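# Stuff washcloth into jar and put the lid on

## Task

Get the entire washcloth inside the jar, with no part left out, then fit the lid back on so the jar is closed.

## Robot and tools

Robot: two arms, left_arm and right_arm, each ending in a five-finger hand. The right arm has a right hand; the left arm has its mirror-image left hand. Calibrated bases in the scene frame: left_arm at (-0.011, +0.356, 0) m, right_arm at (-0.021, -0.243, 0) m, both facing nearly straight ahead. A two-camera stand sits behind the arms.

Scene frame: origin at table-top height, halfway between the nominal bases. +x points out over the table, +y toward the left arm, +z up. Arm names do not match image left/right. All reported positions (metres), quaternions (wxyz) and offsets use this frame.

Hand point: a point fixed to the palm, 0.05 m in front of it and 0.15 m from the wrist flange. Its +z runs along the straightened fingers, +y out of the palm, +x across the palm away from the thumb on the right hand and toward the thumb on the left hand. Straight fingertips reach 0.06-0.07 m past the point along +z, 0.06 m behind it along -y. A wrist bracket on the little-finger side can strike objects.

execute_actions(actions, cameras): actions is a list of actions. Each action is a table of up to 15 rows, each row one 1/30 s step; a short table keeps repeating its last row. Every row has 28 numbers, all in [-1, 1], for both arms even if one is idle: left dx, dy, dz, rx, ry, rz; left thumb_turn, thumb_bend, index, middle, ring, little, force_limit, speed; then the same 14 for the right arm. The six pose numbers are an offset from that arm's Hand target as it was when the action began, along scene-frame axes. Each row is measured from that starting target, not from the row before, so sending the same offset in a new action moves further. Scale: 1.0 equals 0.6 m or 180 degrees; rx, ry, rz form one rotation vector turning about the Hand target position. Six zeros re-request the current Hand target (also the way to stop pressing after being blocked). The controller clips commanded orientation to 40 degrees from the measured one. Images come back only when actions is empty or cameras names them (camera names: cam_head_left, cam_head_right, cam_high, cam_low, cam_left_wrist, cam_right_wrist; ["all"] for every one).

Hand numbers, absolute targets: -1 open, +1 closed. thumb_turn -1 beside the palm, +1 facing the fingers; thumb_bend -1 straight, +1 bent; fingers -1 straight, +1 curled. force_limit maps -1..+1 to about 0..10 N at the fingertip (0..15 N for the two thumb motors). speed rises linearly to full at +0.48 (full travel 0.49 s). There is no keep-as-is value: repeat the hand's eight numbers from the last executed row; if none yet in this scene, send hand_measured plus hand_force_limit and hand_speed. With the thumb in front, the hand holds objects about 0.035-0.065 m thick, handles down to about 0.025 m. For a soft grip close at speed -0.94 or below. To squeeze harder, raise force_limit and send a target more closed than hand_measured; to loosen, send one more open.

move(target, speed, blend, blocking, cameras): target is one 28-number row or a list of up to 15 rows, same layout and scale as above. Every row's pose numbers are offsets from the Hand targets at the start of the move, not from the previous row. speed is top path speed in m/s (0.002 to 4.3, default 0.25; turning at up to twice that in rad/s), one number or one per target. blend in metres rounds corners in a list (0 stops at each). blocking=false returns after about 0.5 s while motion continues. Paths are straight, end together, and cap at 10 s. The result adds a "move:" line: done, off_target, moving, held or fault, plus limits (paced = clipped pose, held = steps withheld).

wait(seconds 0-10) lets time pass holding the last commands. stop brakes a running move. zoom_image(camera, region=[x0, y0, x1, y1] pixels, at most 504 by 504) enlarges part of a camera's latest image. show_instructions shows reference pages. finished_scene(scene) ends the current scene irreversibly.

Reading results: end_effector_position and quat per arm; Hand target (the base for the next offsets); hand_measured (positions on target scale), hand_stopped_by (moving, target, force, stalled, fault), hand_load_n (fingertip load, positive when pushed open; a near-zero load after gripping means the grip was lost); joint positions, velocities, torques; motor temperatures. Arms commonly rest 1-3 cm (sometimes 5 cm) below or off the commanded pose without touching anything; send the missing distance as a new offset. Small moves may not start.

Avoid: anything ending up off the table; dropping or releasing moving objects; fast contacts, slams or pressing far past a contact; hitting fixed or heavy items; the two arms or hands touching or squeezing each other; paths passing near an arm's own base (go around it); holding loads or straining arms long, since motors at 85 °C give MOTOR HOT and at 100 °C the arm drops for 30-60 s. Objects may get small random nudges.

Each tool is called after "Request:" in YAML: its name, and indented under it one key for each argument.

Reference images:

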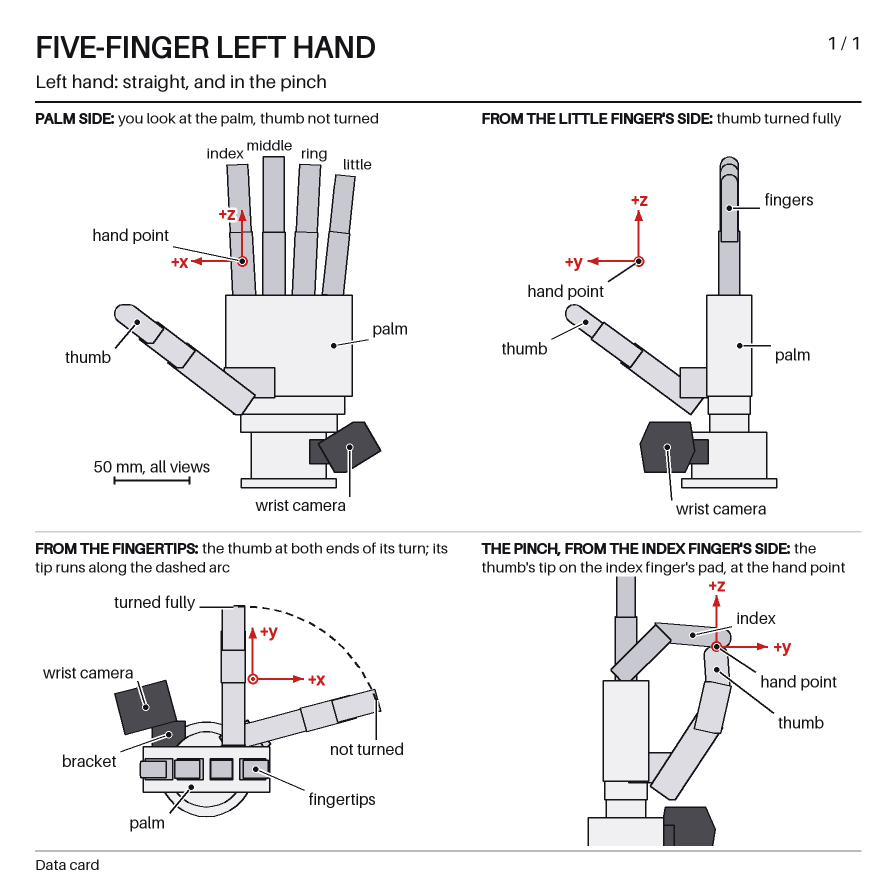

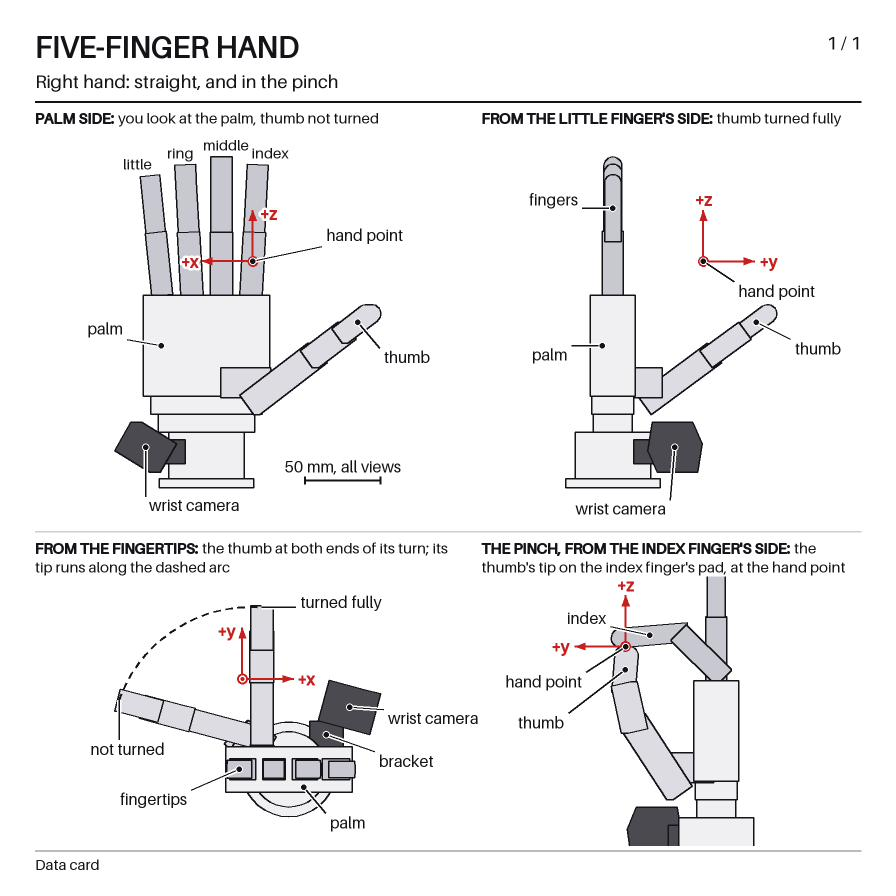

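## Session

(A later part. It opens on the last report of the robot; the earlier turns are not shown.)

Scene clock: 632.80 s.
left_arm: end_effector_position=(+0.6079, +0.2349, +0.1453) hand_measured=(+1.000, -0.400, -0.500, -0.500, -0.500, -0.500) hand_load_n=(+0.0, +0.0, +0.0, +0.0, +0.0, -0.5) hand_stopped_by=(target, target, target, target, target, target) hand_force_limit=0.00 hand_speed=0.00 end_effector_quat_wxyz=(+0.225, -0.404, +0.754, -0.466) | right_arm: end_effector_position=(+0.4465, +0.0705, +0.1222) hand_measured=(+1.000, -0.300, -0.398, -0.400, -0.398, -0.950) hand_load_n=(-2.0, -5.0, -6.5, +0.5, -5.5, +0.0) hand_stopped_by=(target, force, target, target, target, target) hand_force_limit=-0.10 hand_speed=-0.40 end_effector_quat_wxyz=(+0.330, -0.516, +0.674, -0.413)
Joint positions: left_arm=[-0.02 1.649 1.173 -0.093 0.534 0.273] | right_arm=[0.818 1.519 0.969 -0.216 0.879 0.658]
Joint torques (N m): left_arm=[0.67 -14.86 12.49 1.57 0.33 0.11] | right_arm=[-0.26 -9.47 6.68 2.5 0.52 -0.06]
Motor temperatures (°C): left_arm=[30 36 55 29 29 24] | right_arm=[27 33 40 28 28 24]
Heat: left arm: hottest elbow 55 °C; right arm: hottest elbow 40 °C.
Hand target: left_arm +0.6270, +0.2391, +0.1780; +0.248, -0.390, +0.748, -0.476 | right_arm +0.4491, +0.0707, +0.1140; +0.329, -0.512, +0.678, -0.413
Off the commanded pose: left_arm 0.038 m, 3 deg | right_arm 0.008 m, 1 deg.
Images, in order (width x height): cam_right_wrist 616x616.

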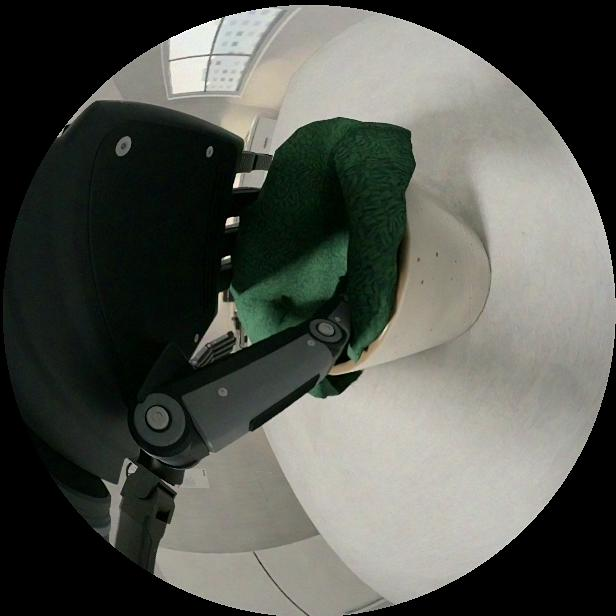

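Request:
execute_actions:
  actions:
    - [[0,0,0,0,0,0,1,-0.4,-0.5,-0.5,-0.5,-0.5,0,0,0,0,0,0,0,0,1,-0.45,-0.15,-0.2,-0.15,-0.95,-0.1,-0.4]]

Request:
move:
  target: [0, 0, 0, 0, 0, 0, 1, -0.4, -0.5, -0.5, -0.5, -0.5, 0, 0, 0, 0, 0.23, 0, 0, 0, 1, -0.45, -0.15, -0.2, -0.15, -0.95, -0.1, -0.4]
  cameras: ["cam_high", "cam_low", "cam_head_left", "cam_right_wrist"]
  speed: 0.1

Scene clock: 642.70 s.
left_arm: end_effector_position=(+0.6079, +0.2349, +0.1453) hand_measured=(+1.000, -0.400, -0.500, -0.500, -0.500, -0.500) hand_load_n=(+0.0, +0.0, +0.0, +0.0, +0.0, +0.0) hand_stopped_by=(target, target, target, target, target, target) hand_force_limit=0.00 hand_speed=0.00 end_effector_quat_wxyz=(+0.225, -0.404, +0.754, -0.466) | right_arm: end_effector_position=(+0.4502, +0.0686, +0.1248) hand_measured=(+1.000, -0.448, -0.150, -0.200, -0.150, -0.950) hand_load_n=(+0.0, -2.0, +0.0, +0.0, -0.5, +0.0) hand_stopped_by=(target, target, target, target, target, target) hand_force_limit=-0.10 hand_speed=-0.40 end_effector_quat_wxyz=(+0.334, -0.508, +0.677, -0.416)
Joint positions: left_arm=[-0.02 1.649 1.173 -0.093 0.534 0.273] | right_arm=[0.813 1.519 0.969 -0.204 0.887 0.661]
Joint torques (N m): left_arm=[0.62 -14.62 12.4 1.48 0.35 0.12] | right_arm=[0.09 -9.47 6.65 2.03 0.22 -0.11]
Motor temperatures (°C): left_arm=[30 36 55 29 29 24] | right_arm=[27 33 40 28 28 24]
Heat: left arm: hottest elbow 55 °C; right arm: hottest elbow 40 °C.
Hand target: left_arm +0.6270, +0.2391, +0.1780; +0.248, -0.390, +0.748, -0.476 | right_arm +0.4490, +0.0707, +0.1141; +0.329, -0.512, +0.678, -0.413
Off the commanded pose: left_arm 0.038 m, 3 deg | right_arm 0.011 m, 1 deg.

Scene clock: 644.77 s.
left_arm: end_effector_position=(+0.6079, +0.2349, +0.1453) hand_measured=(+1.000, -0.400, -0.500, -0.500, -0.500, -0.500) hand_load_n=(+0.0, +0.0, +0.0, +0.0, +0.0, +0.0) hand_stopped_by=(target, target, target, target, target, target) hand_force_limit=0.00 hand_speed=0.00 end_effector_quat_wxyz=(+0.225, -0.404, +0.754, -0.466) | right_arm: end_effector_position=(+0.4382, +0.0585, +0.2139) hand_measured=(+1.000, -0.450, -0.150, -0.200, -0.150, -0.950) hand_load_n=(+0.0, +0.0, +0.0, +0.0, +0.0, +0.0) hand_stopped_by=(target, target, target, target, target, target) hand_force_limit=-0.10 hand_speed=-0.40 end_effector_quat_wxyz=(+0.300, -0.530, +0.675, -0.416)
Joint positions: left_arm=[-0.02 1.649 1.173 -0.093 0.534 0.273] | right_arm=[0.813 1.406 1.14 -0.57 0.88 0.665]
Joint torques (N m): left_arm=[1.44 -15.21 12.34 1.58 0.38 0.11] | right_arm=[0.15 -11.63 12.16 1.42 0.54 -0.14]
Motor temperatures (°C): left_arm=[30 36 55 29 29 24] | right_arm=[27 33 41 28 28 24]
Heat: left arm: hottest elbow 55 °C; right arm: hottest elbow 41 °C.
Hand target: left_arm +0.6270, +0.2391, +0.1780; +0.248, -0.390, +0.748, -0.476 | right_arm +0.4492, +0.0706, +0.2522; +0.329, -0.512, +0.678, -0.413
Off the commanded pose: left_arm 0.038 m, 3 deg | right_arm 0.041 m, 4 deg.
move: off_target (left_arm, right_arm)
Images, in order (width x height): cam_head_left 896x504, cam_high 896x504, cam_low 896x504, cam_right_wrist 616x616.

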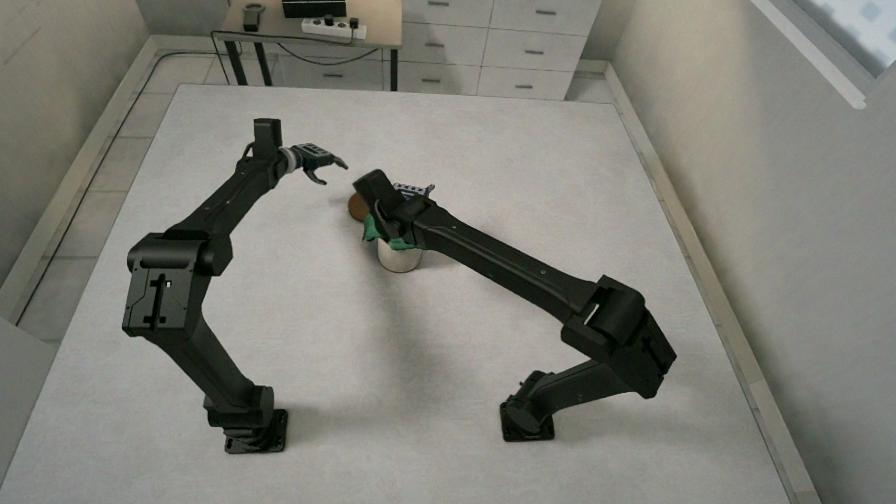

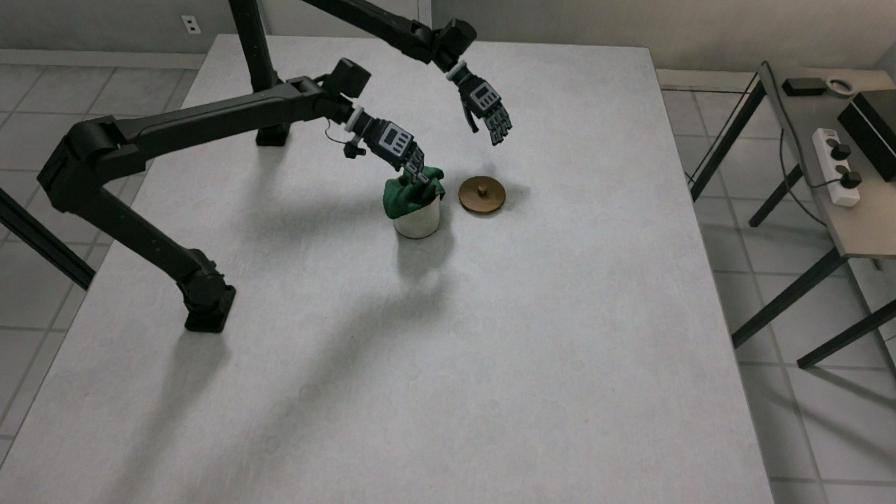

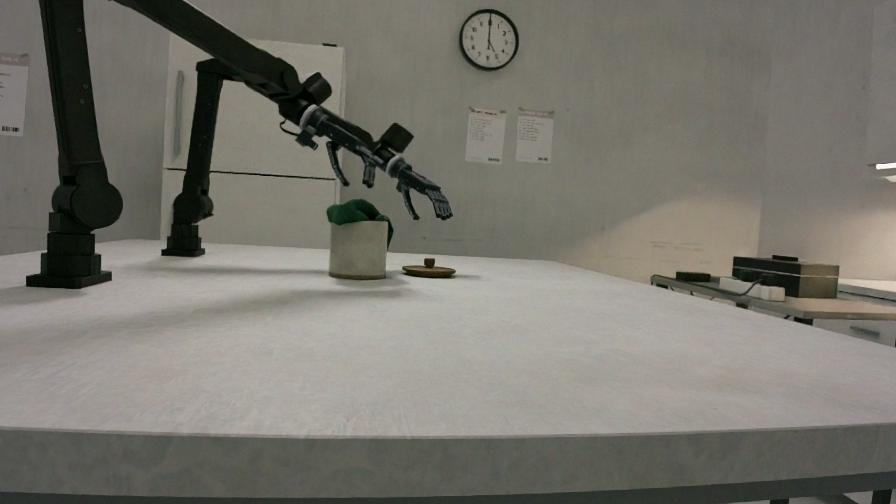

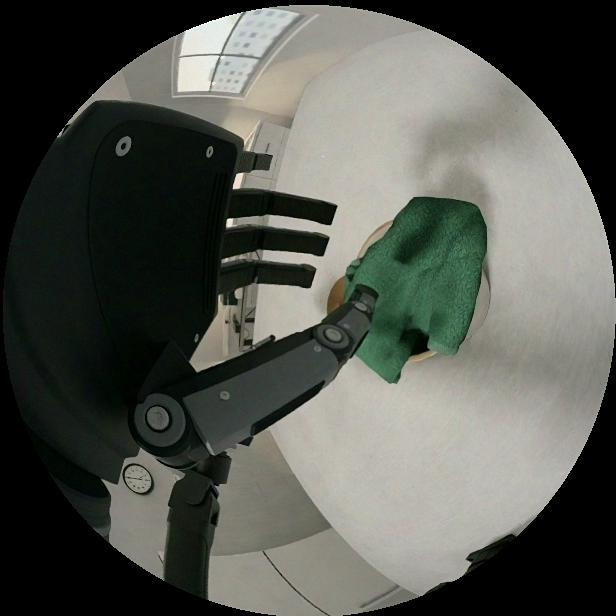

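Request:
move:
  target: [0, 0, 0, 0, 0, 0, 1, -0.4, -0.5, -0.5, -0.5, -0.5, 0, 0, -0.105, 0.015, 0.08, 0.0935, 0.349, 0, 1, 0.8, -1, -1, 1, 1, -0.1, 0]
  cameras: ["cam_high", "cam_low", "cam_head_left", "cam_right_wrist"]
  speed: 0.2

Scene clock: 662.47 s.
left_arm: end_effector_position=(+0.6079, +0.2349, +0.1453) hand_measured=(+1.000, -0.400, -0.500, -0.500, -0.500, -0.500) hand_load_n=(+0.0, +0.0, +0.0, +0.0, +0.0, +0.0) hand_stopped_by=(target, target, target, target, target, target) hand_force_limit=0.00 hand_speed=0.00 end_effector_quat_wxyz=(+0.225, -0.404, +0.754, -0.466) | right_arm: end_effector_position=(+0.3748, +0.0768, +0.2861) hand_measured=(+1.000, +0.800, -1.000, -1.000, +1.000, +1.000) hand_load_n=(+0.0, +0.0, +0.0, +0.0, +0.0, +0.0) hand_stopped_by=(target, target, target, target, target, target) hand_force_limit=-0.10 hand_speed=0.00 end_effector_quat_wxyz=(+0.011, -0.595, +0.804, +0.014)
Joint positions: left_arm=[-0.02 1.649 1.173 -0.093 0.534 0.273] | right_arm=[0.569 1.703 1.848 -1.697 -0.031 0.837]
Joint torques (N m): left_arm=[0.97 -15.09 12.52 1.55 0.35 0.05] | right_arm=[-0.62 -12.75 11.03 0.34 -0.19 -0.28]
Motor temperatures (°C): left_arm=[30 36 56 29 29 24] | right_arm=[27 33 42 28 28 24]
Heat: left arm: hottest elbow 56 °C; right arm: hottest elbow 42 °C.
Hand target: left_arm +0.6270, +0.2391, +0.1780; +0.248, -0.390, +0.748, -0.476 | right_arm +0.3861, +0.0796, +0.3002; -0.003, -0.600, +0.800, +0.012
Off the commanded pose: left_arm 0.038 m, 3 deg | right_arm 0.018 m, 2 deg.
joint sent to its limit (right arm) — joint 4 (wrist pitch), lower limit. The joint targets are off in orientation, not in position.
move: off_target (left_arm, right_arm)
Images, in order (width x height): cam_head_left 896x504, cam_high 896x504, cam_low 896x504, cam_right_wrist 616x616.

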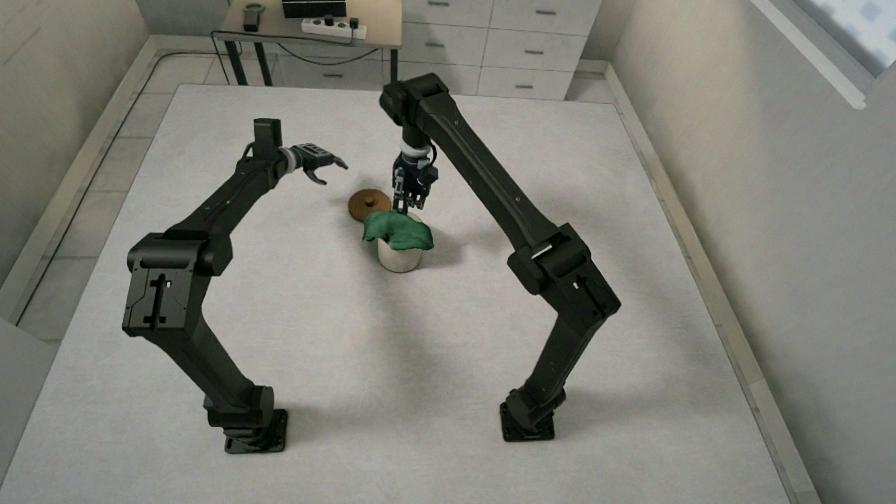

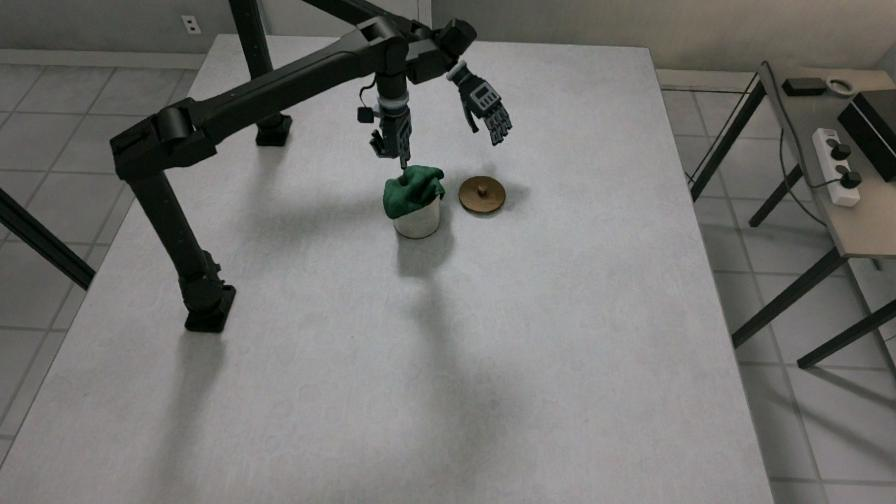

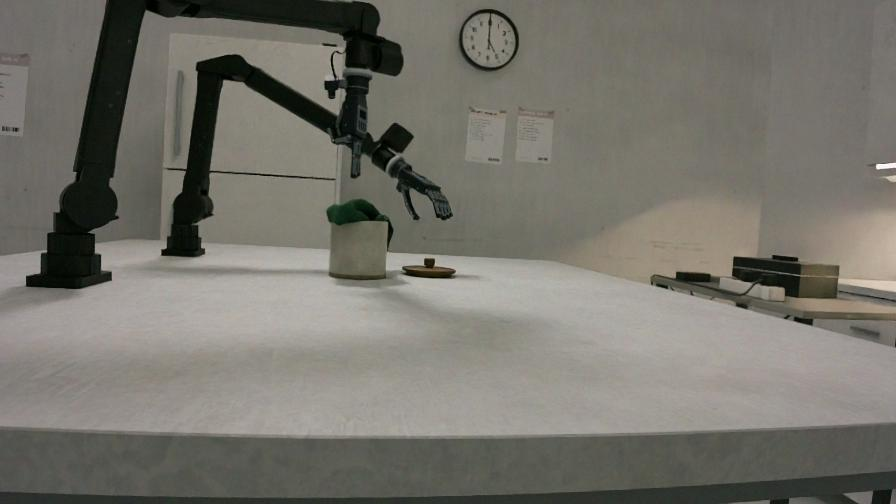

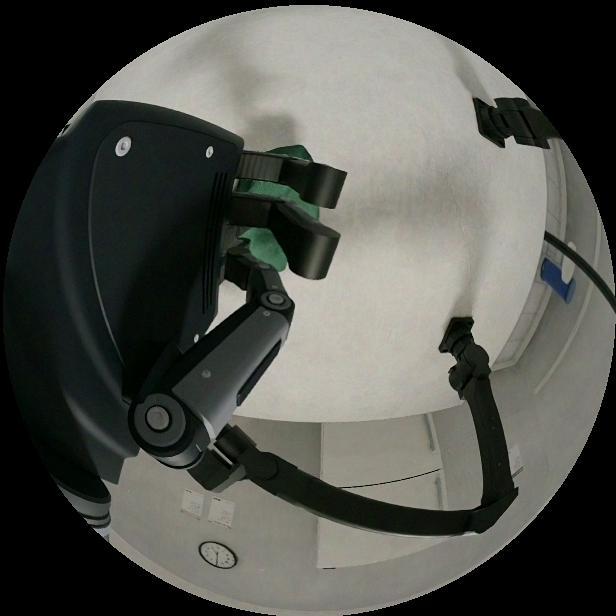

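Request:
zoom_image:
  camera: "cam_high"
  region: [350, 100, 470, 250]

Request:
zoom_image:
  camera: "cam_head_left"
  region: [340, 170, 460, 290]

Request:
zoom_image:
  camera: "cam_low"
  region: [300, 100, 420, 290]

Scaled by 3.360 from the camera's 896x504 image, which has a finer 1280x720 frame.

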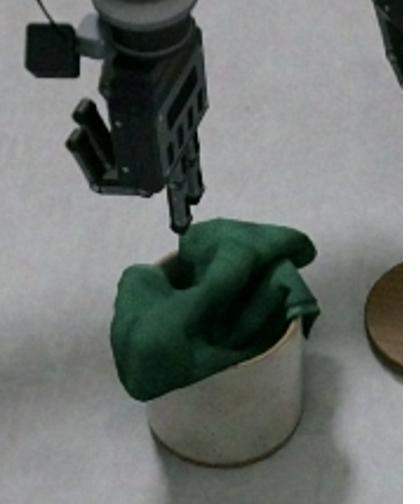

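Scaled by 4.200 from the camera's 896x504 image, which has a finer 1280x720 frame.

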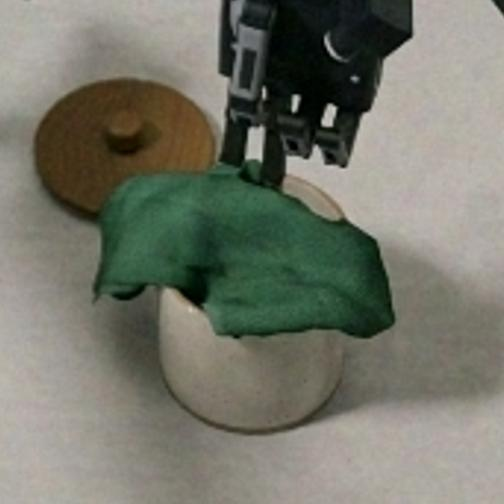

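Scaled by 2.653 from the camera's 896x504 image, which has a finer 1280x720 frame.

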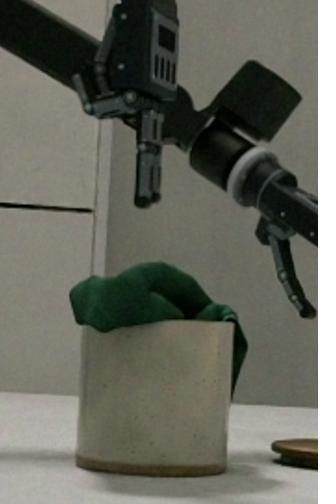

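Request:
move:
  target: [0, 0, 0, 0, 0, 0, 1, -0.4, -0.5, -0.5, -0.5, -0.5, 0, 0, 0.017, 0.059, -0.07, 0, 0, 0, -1, -1, -1, -1, -1, -1, -0.1, 0]
  cameras: ["cam_high", "cam_low", "cam_head_left", "cam_head_right"]
  speed: 0.15

Request:
zoom_image:
  camera: "cam_high"
  region: [350, 100, 470, 250]

Request:
zoom_image:
  camera: "cam_head_left"
  region: [340, 170, 460, 290]

Scene clock: 706.60 s.
left_arm: end_effector_position=(+0.6079, +0.2349, +0.1453) hand_measured=(+1.000, -0.400, -0.500, -0.500, -0.500, -0.500) hand_load_n=(+0.0, +0.0, +0.0, +0.0, +0.0, +0.0) hand_stopped_by=(target, target, target, target, target, target) hand_force_limit=0.00 hand_speed=0.00 end_effector_quat_wxyz=(+0.225, -0.404, +0.754, -0.466) | right_arm: end_effector_position=(+0.3839, +0.1050, +0.2429) hand_measured=(-1.000, -1.000, -1.000, -1.000, -1.000, -1.000) hand_load_n=(+0.0, +0.0, +0.0, +0.0, +0.0, +0.0) hand_stopped_by=(target, target, target, target, target, target) hand_force_limit=-0.10 hand_speed=0.00 end_effector_quat_wxyz=(-0.027, -0.604, +0.797, +0.015)
Joint positions: left_arm=[-0.02 1.649 1.173 -0.093 0.534 0.273] | right_arm=[0.607 1.818 1.888 -1.697 -0.026 0.852]
Joint torques (N m): left_arm=[0.26 -13.86 12.48 1.36 0.4 0.11] | right_arm=[0.26 -14.92 11.15 0.61 -0.04 -0.06]
Motor temperatures (°C): left_arm=[30 36 57 29 29 24] | right_arm=[27 34 45 28 27 24]
Heat: left arm: hottest elbow 57 °C; right arm: hottest elbow 45 °C.
Hand target: left_arm +0.6270, +0.2391, +0.1780; +0.248, -0.390, +0.748, -0.476 | right_arm +0.3963, +0.1151, +0.2582; -0.003, -0.600, +0.800, +0.012
Off the commanded pose: left_arm 0.038 m, 3 deg | right_arm 0.022 m, 3 deg.
move: off_target (left_arm, right_arm)
Images, in order (width x height): cam_head_left 896x504, cam_head_right 896x504, cam_high 896x504, cam_low 896x504.

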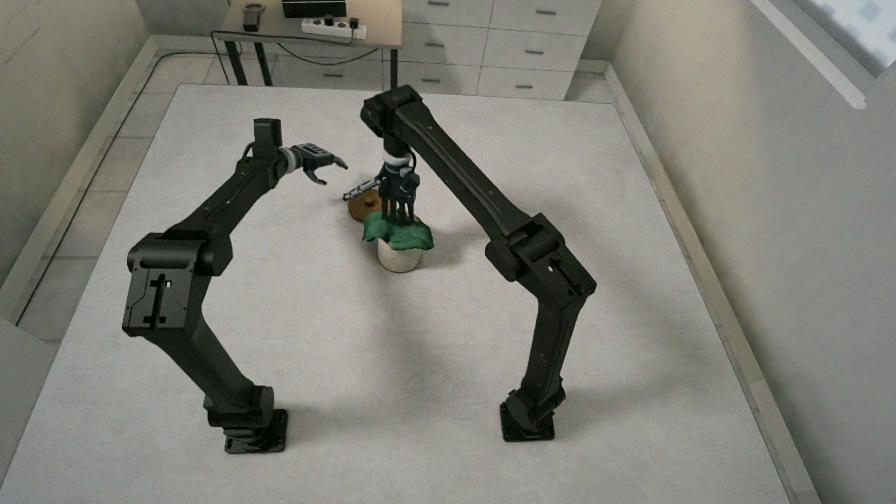

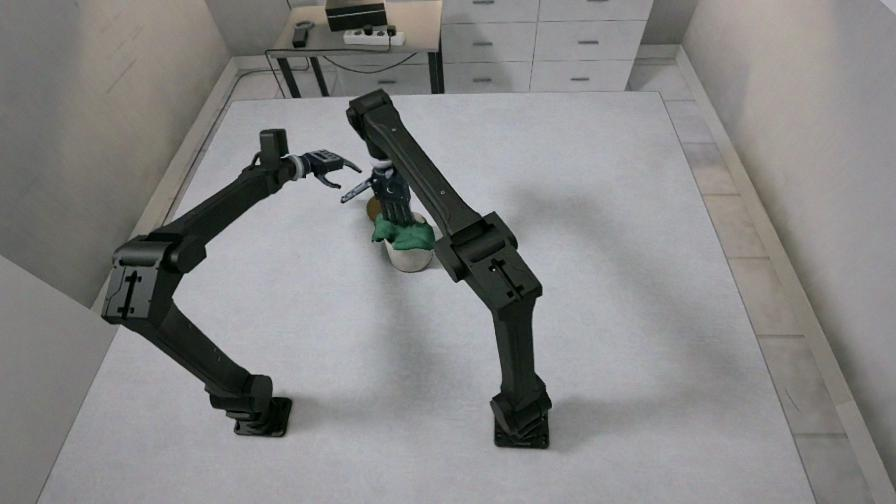

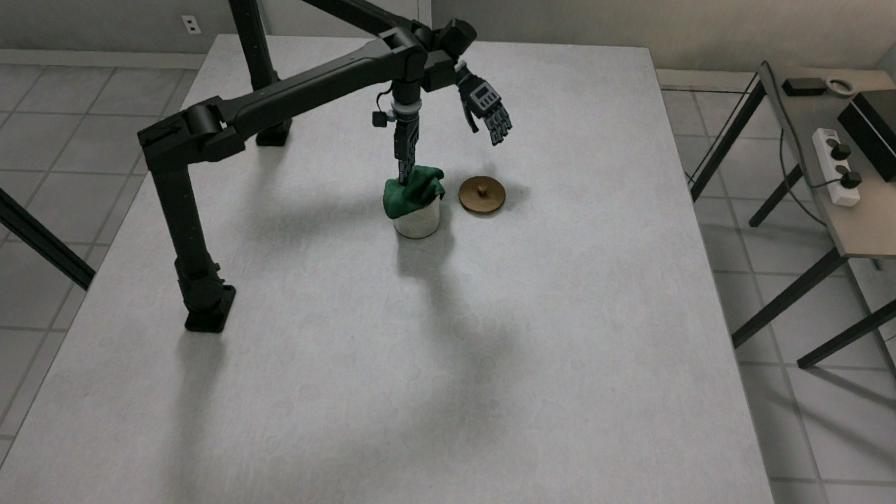

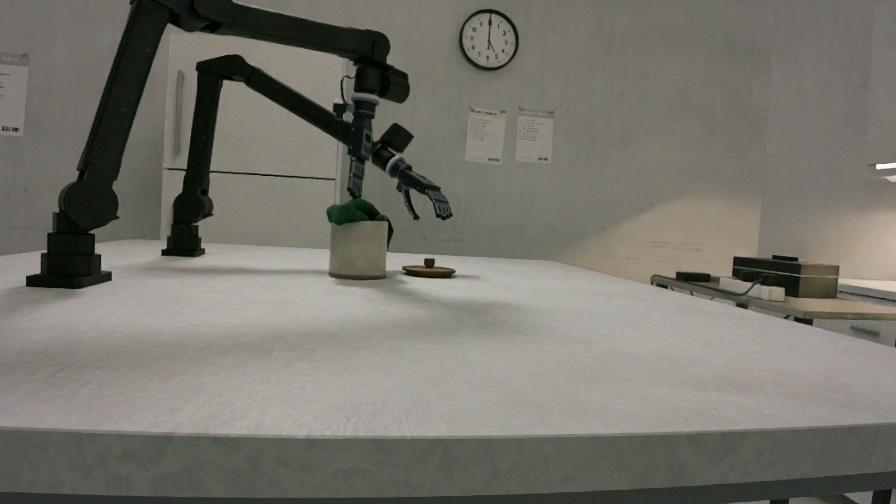

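Scaled by 3.360 from the camera's 896x504 image, which has a finer 1280x720 frame.

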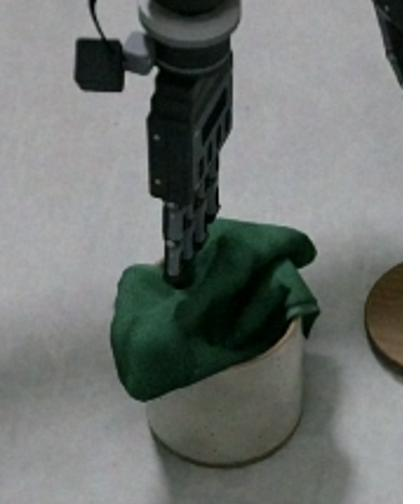

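Scaled by 4.200 from the camera's 896x504 image, which has a finer 1280x720 frame.

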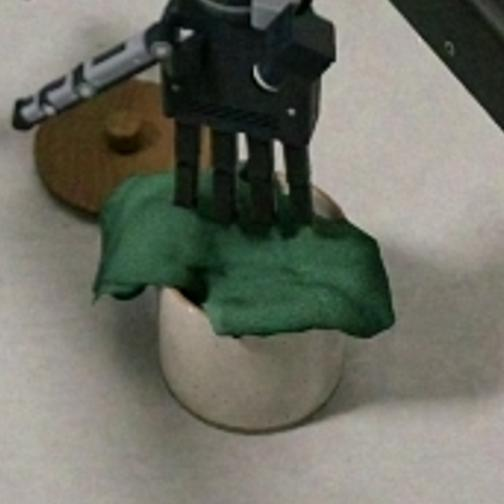

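Request:
move:
  target: [0, 0, 0, 0, 0, 0, 1, -0.4, -0.5, -0.5, -0.5, -0.5, 0, 0, -0.005, -0.008, -0.2, 0, 0, 0, -1, -1, -1, -1, -1, -1, -0.1, 0]
  cameras: ["cam_high", "cam_low", "cam_head_left"]
  speed: 0.08

Request:
zoom_image:
  camera: "cam_high"
  region: [350, 100, 470, 250]

Request:
zoom_image:
  camera: "cam_head_left"
  region: [340, 170, 460, 290]

Scene clock: 722.80 s.
left_arm: end_effector_position=(+0.6079, +0.2349, +0.1453) hand_measured=(+1.000, -0.400, -0.500, -0.500, -0.500, -0.500) hand_load_n=(+0.0, +0.0, +0.0, +0.0, +0.0, +0.0) hand_stopped_by=(target, target, target, target, target, target) hand_force_limit=0.00 hand_speed=0.00 end_effector_quat_wxyz=(+0.225, -0.404, +0.754, -0.466) | right_arm: end_effector_position=(+0.3922, +0.1021, +0.1571) hand_measured=(-1.000, -1.000, -1.000, -1.000, -1.000, -1.000) hand_load_n=(+0.0, +0.0, +0.5, -0.5, +0.0, +0.0) hand_stopped_by=(target, target, target, target, target, target) hand_force_limit=-0.10 hand_speed=0.00 end_effector_quat_wxyz=(+0.003, -0.601, +0.799, +0.005)
Joint positions: left_arm=[-0.02 1.649 1.173 -0.093 0.534 0.273] | right_arm=[0.6 1.796 1.639 -1.408 -0.01 0.852]
Joint torques (N m): left_arm=[1.08 -15.21 12.62 1.61 0.35 0.06] | right_arm=[0.5 -12.69 6.31 1.78 -0.59 -0.09]
Motor temperatures (°C): left_arm=[30 36 57 29 29 24] | right_arm=[27 34 46 28 27 24]
Heat: left arm: hottest elbow 57 °C; right arm: hottest elbow 46 °C.
Hand target: left_arm +0.6270, +0.2391, +0.1780; +0.248, -0.390, +0.748, -0.476 | right_arm +0.3933, +0.1101, +0.1383; -0.003, -0.600, +0.800, +0.012
Off the commanded pose: left_arm 0.038 m, 3 deg | right_arm 0.021 m, 1 deg.
move: off_target (left_arm, right_arm)
Images, in order (width x height): cam_head_left 896x504, cam_high 896x504, cam_low 896x504.

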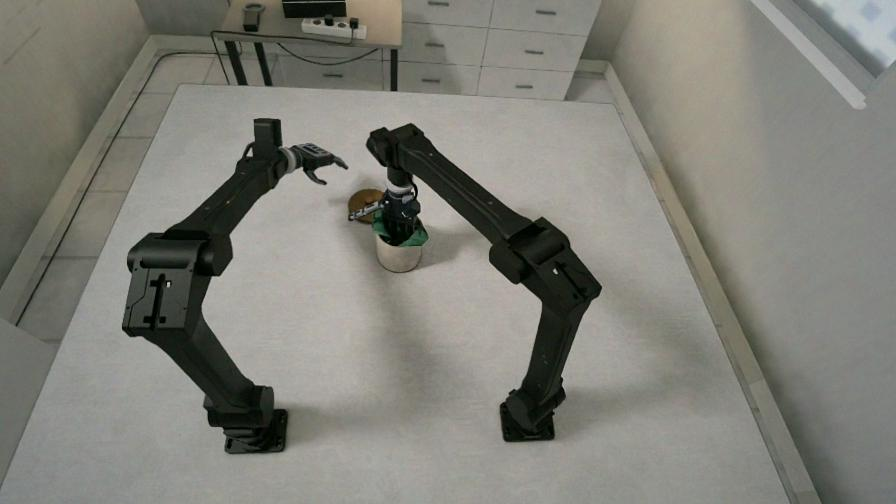

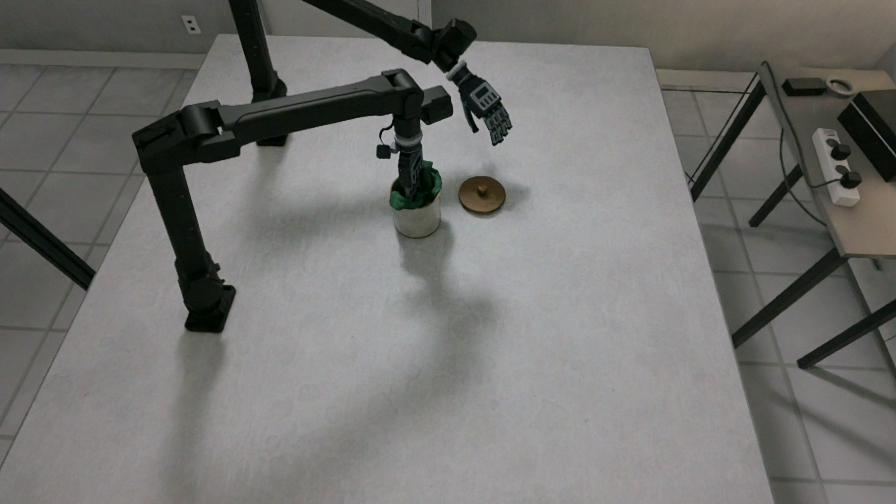

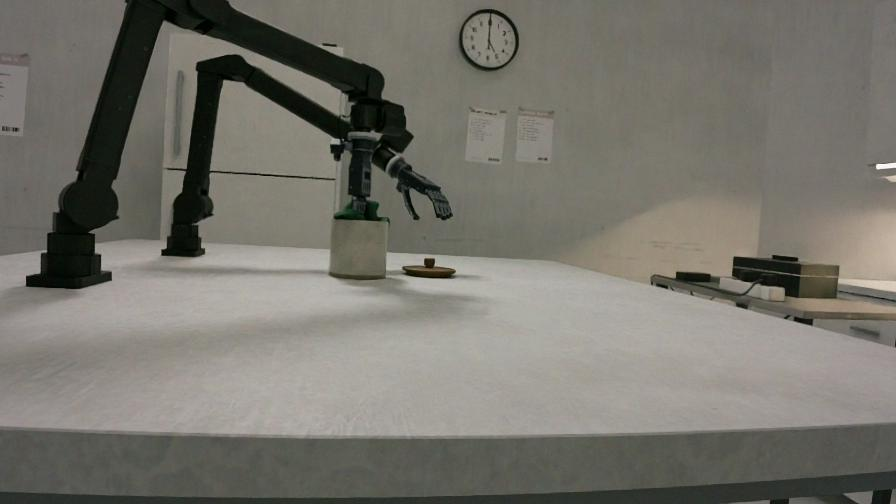

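Scaled by 3.360 from the camera's 896x504 image, which has a finer 1280x720 frame.

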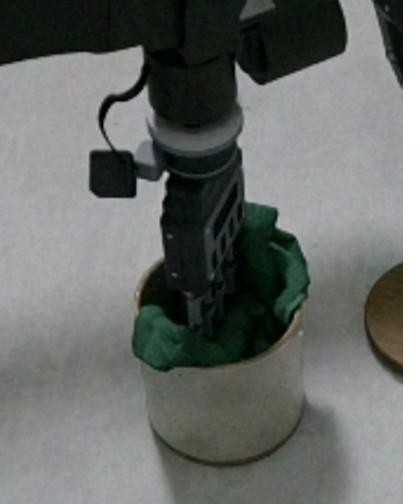

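Scaled by 4.200 from the camera's 896x504 image, which has a finer 1280x720 frame.

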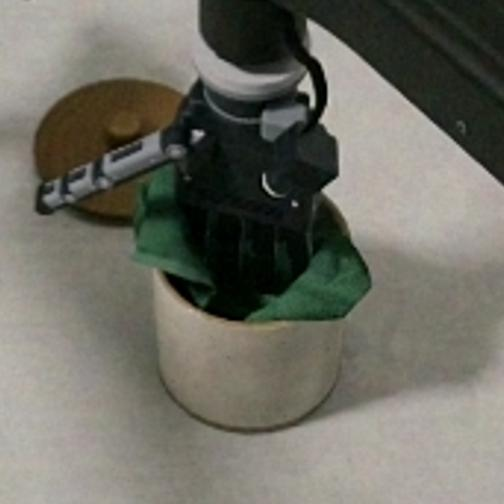

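Request:
move:
  target: [0, 0, 0, 0, 0, 0, 1, -0.4, -0.5, -0.5, -0.5, -0.5, 0, 0, 0.01, 0, -0.05, 0, 0, 0, -1, -1, -1, -1, -1, -1, -0.1, 0]
  cameras: ["cam_high", "cam_low", "cam_head_left"]
  speed: 0.08

Request:
zoom_image:
  camera: "cam_high"
  region: [350, 100, 470, 250]

Request:
zoom_image:
  camera: "cam_head_left"
  region: [340, 170, 460, 290]

Scene clock: 735.33 s.
left_arm: end_effector_position=(+0.6079, +0.2349, +0.1453) hand_measured=(+1.000, -0.400, -0.500, -0.500, -0.500, -0.500) hand_load_n=(+0.0, +0.0, +0.0, +0.0, +0.0, +0.0) hand_stopped_by=(target, target, target, target, target, target) hand_force_limit=0.00 hand_speed=0.00 end_effector_quat_wxyz=(+0.225, -0.404, +0.754, -0.466) | right_arm: end_effector_position=(+0.3958, +0.1025, +0.1214) hand_measured=(-1.000, -1.000, -1.000, -1.000, -1.000, -1.000) hand_load_n=(+0.0, +0.0, +0.0, -0.5, +0.0, -0.5) hand_stopped_by=(target, target, target, target, target, target) hand_force_limit=-0.10 hand_speed=0.00 end_effector_quat_wxyz=(-0.006, -0.600, +0.800, +0.005)
Joint positions: left_arm=[-0.02 1.649 1.173 -0.093 0.534 0.273] | right_arm=[0.596 1.835 1.598 -1.346 -0.01 0.852]
Joint torques (N m): left_arm=[0.73 -15.44 12.12 1.43 0.38 0.1] | right_arm=[0.26 -13.74 6.64 1.89 -0.6 -0.14]
Motor temperatures (°C): left_arm=[30 36 57 29 29 24] | right_arm=[27 34 44 28 28 24]
Heat: left arm: hottest elbow 57 °C; right arm: hottest elbow 44 °C.
Hand target: left_arm +0.6270, +0.2391, +0.1780; +0.248, -0.390, +0.748, -0.476 | right_arm +0.3992, +0.1103, +0.1083; -0.003, -0.600, +0.800, +0.012
Off the commanded pose: left_arm 0.038 m, 3 deg | right_arm 0.016 m, 1 deg.
move: off_target (left_arm, right_arm)
Images, in order (width x height): cam_head_left 896x504, cam_high 896x504, cam_low 896x504.

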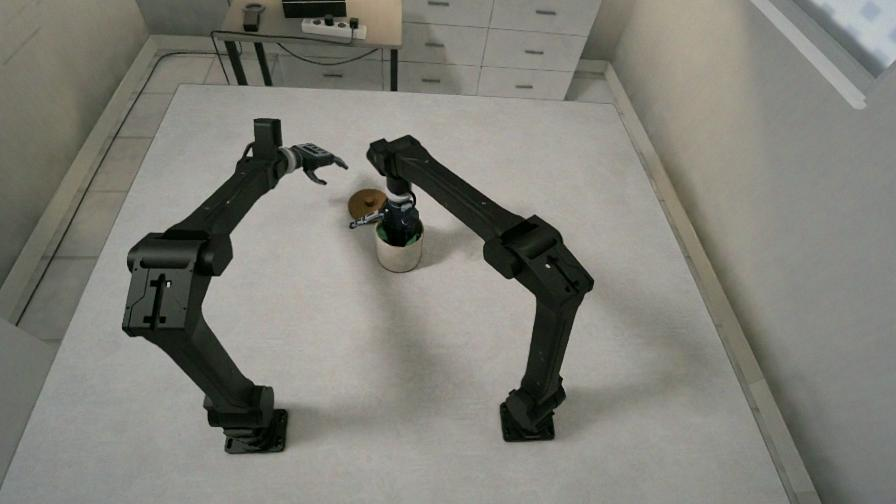

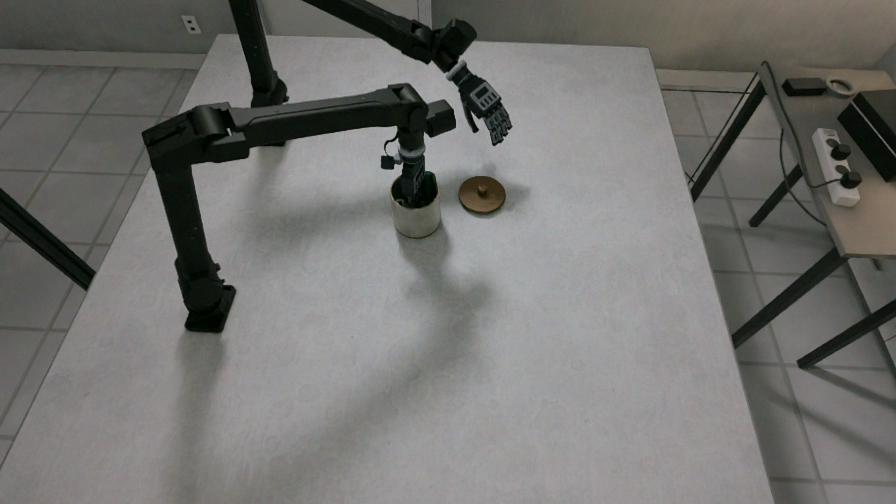

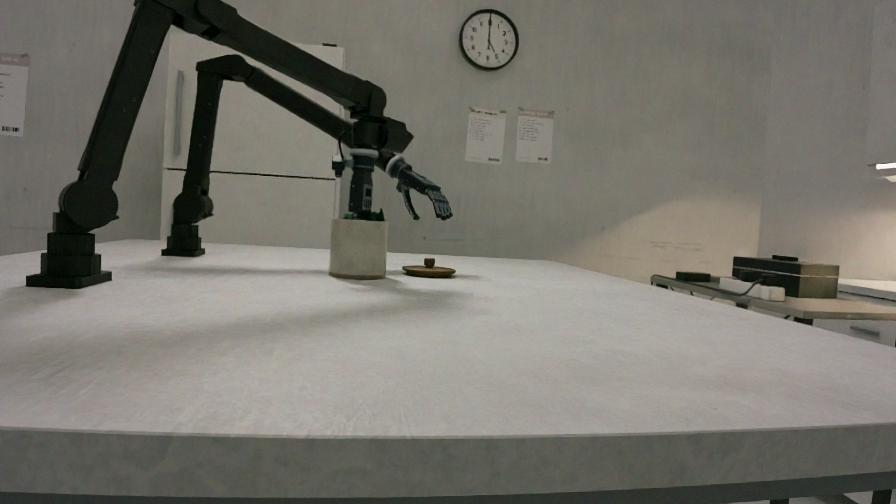

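Scaled by 3.360 from the camera's 896x504 image, which has a finer 1280x720 frame.

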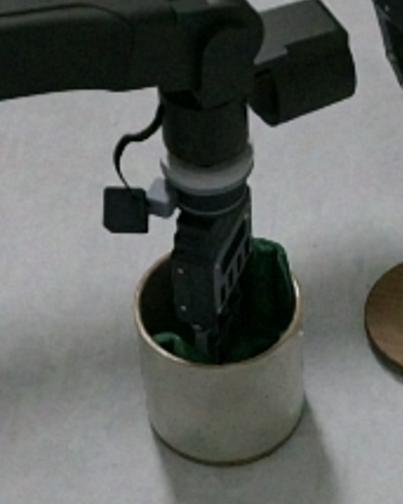

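Scaled by 4.200 from the camera's 896x504 image, which has a finer 1280x720 frame.

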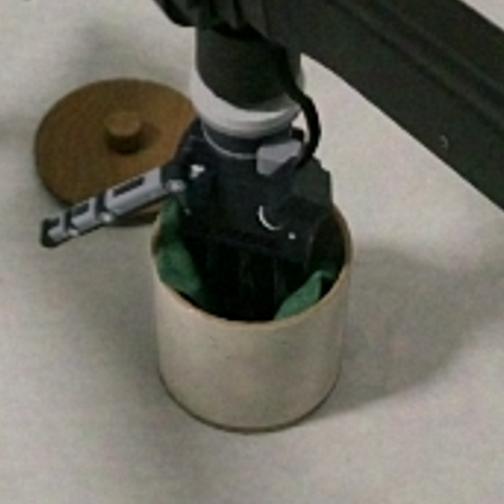

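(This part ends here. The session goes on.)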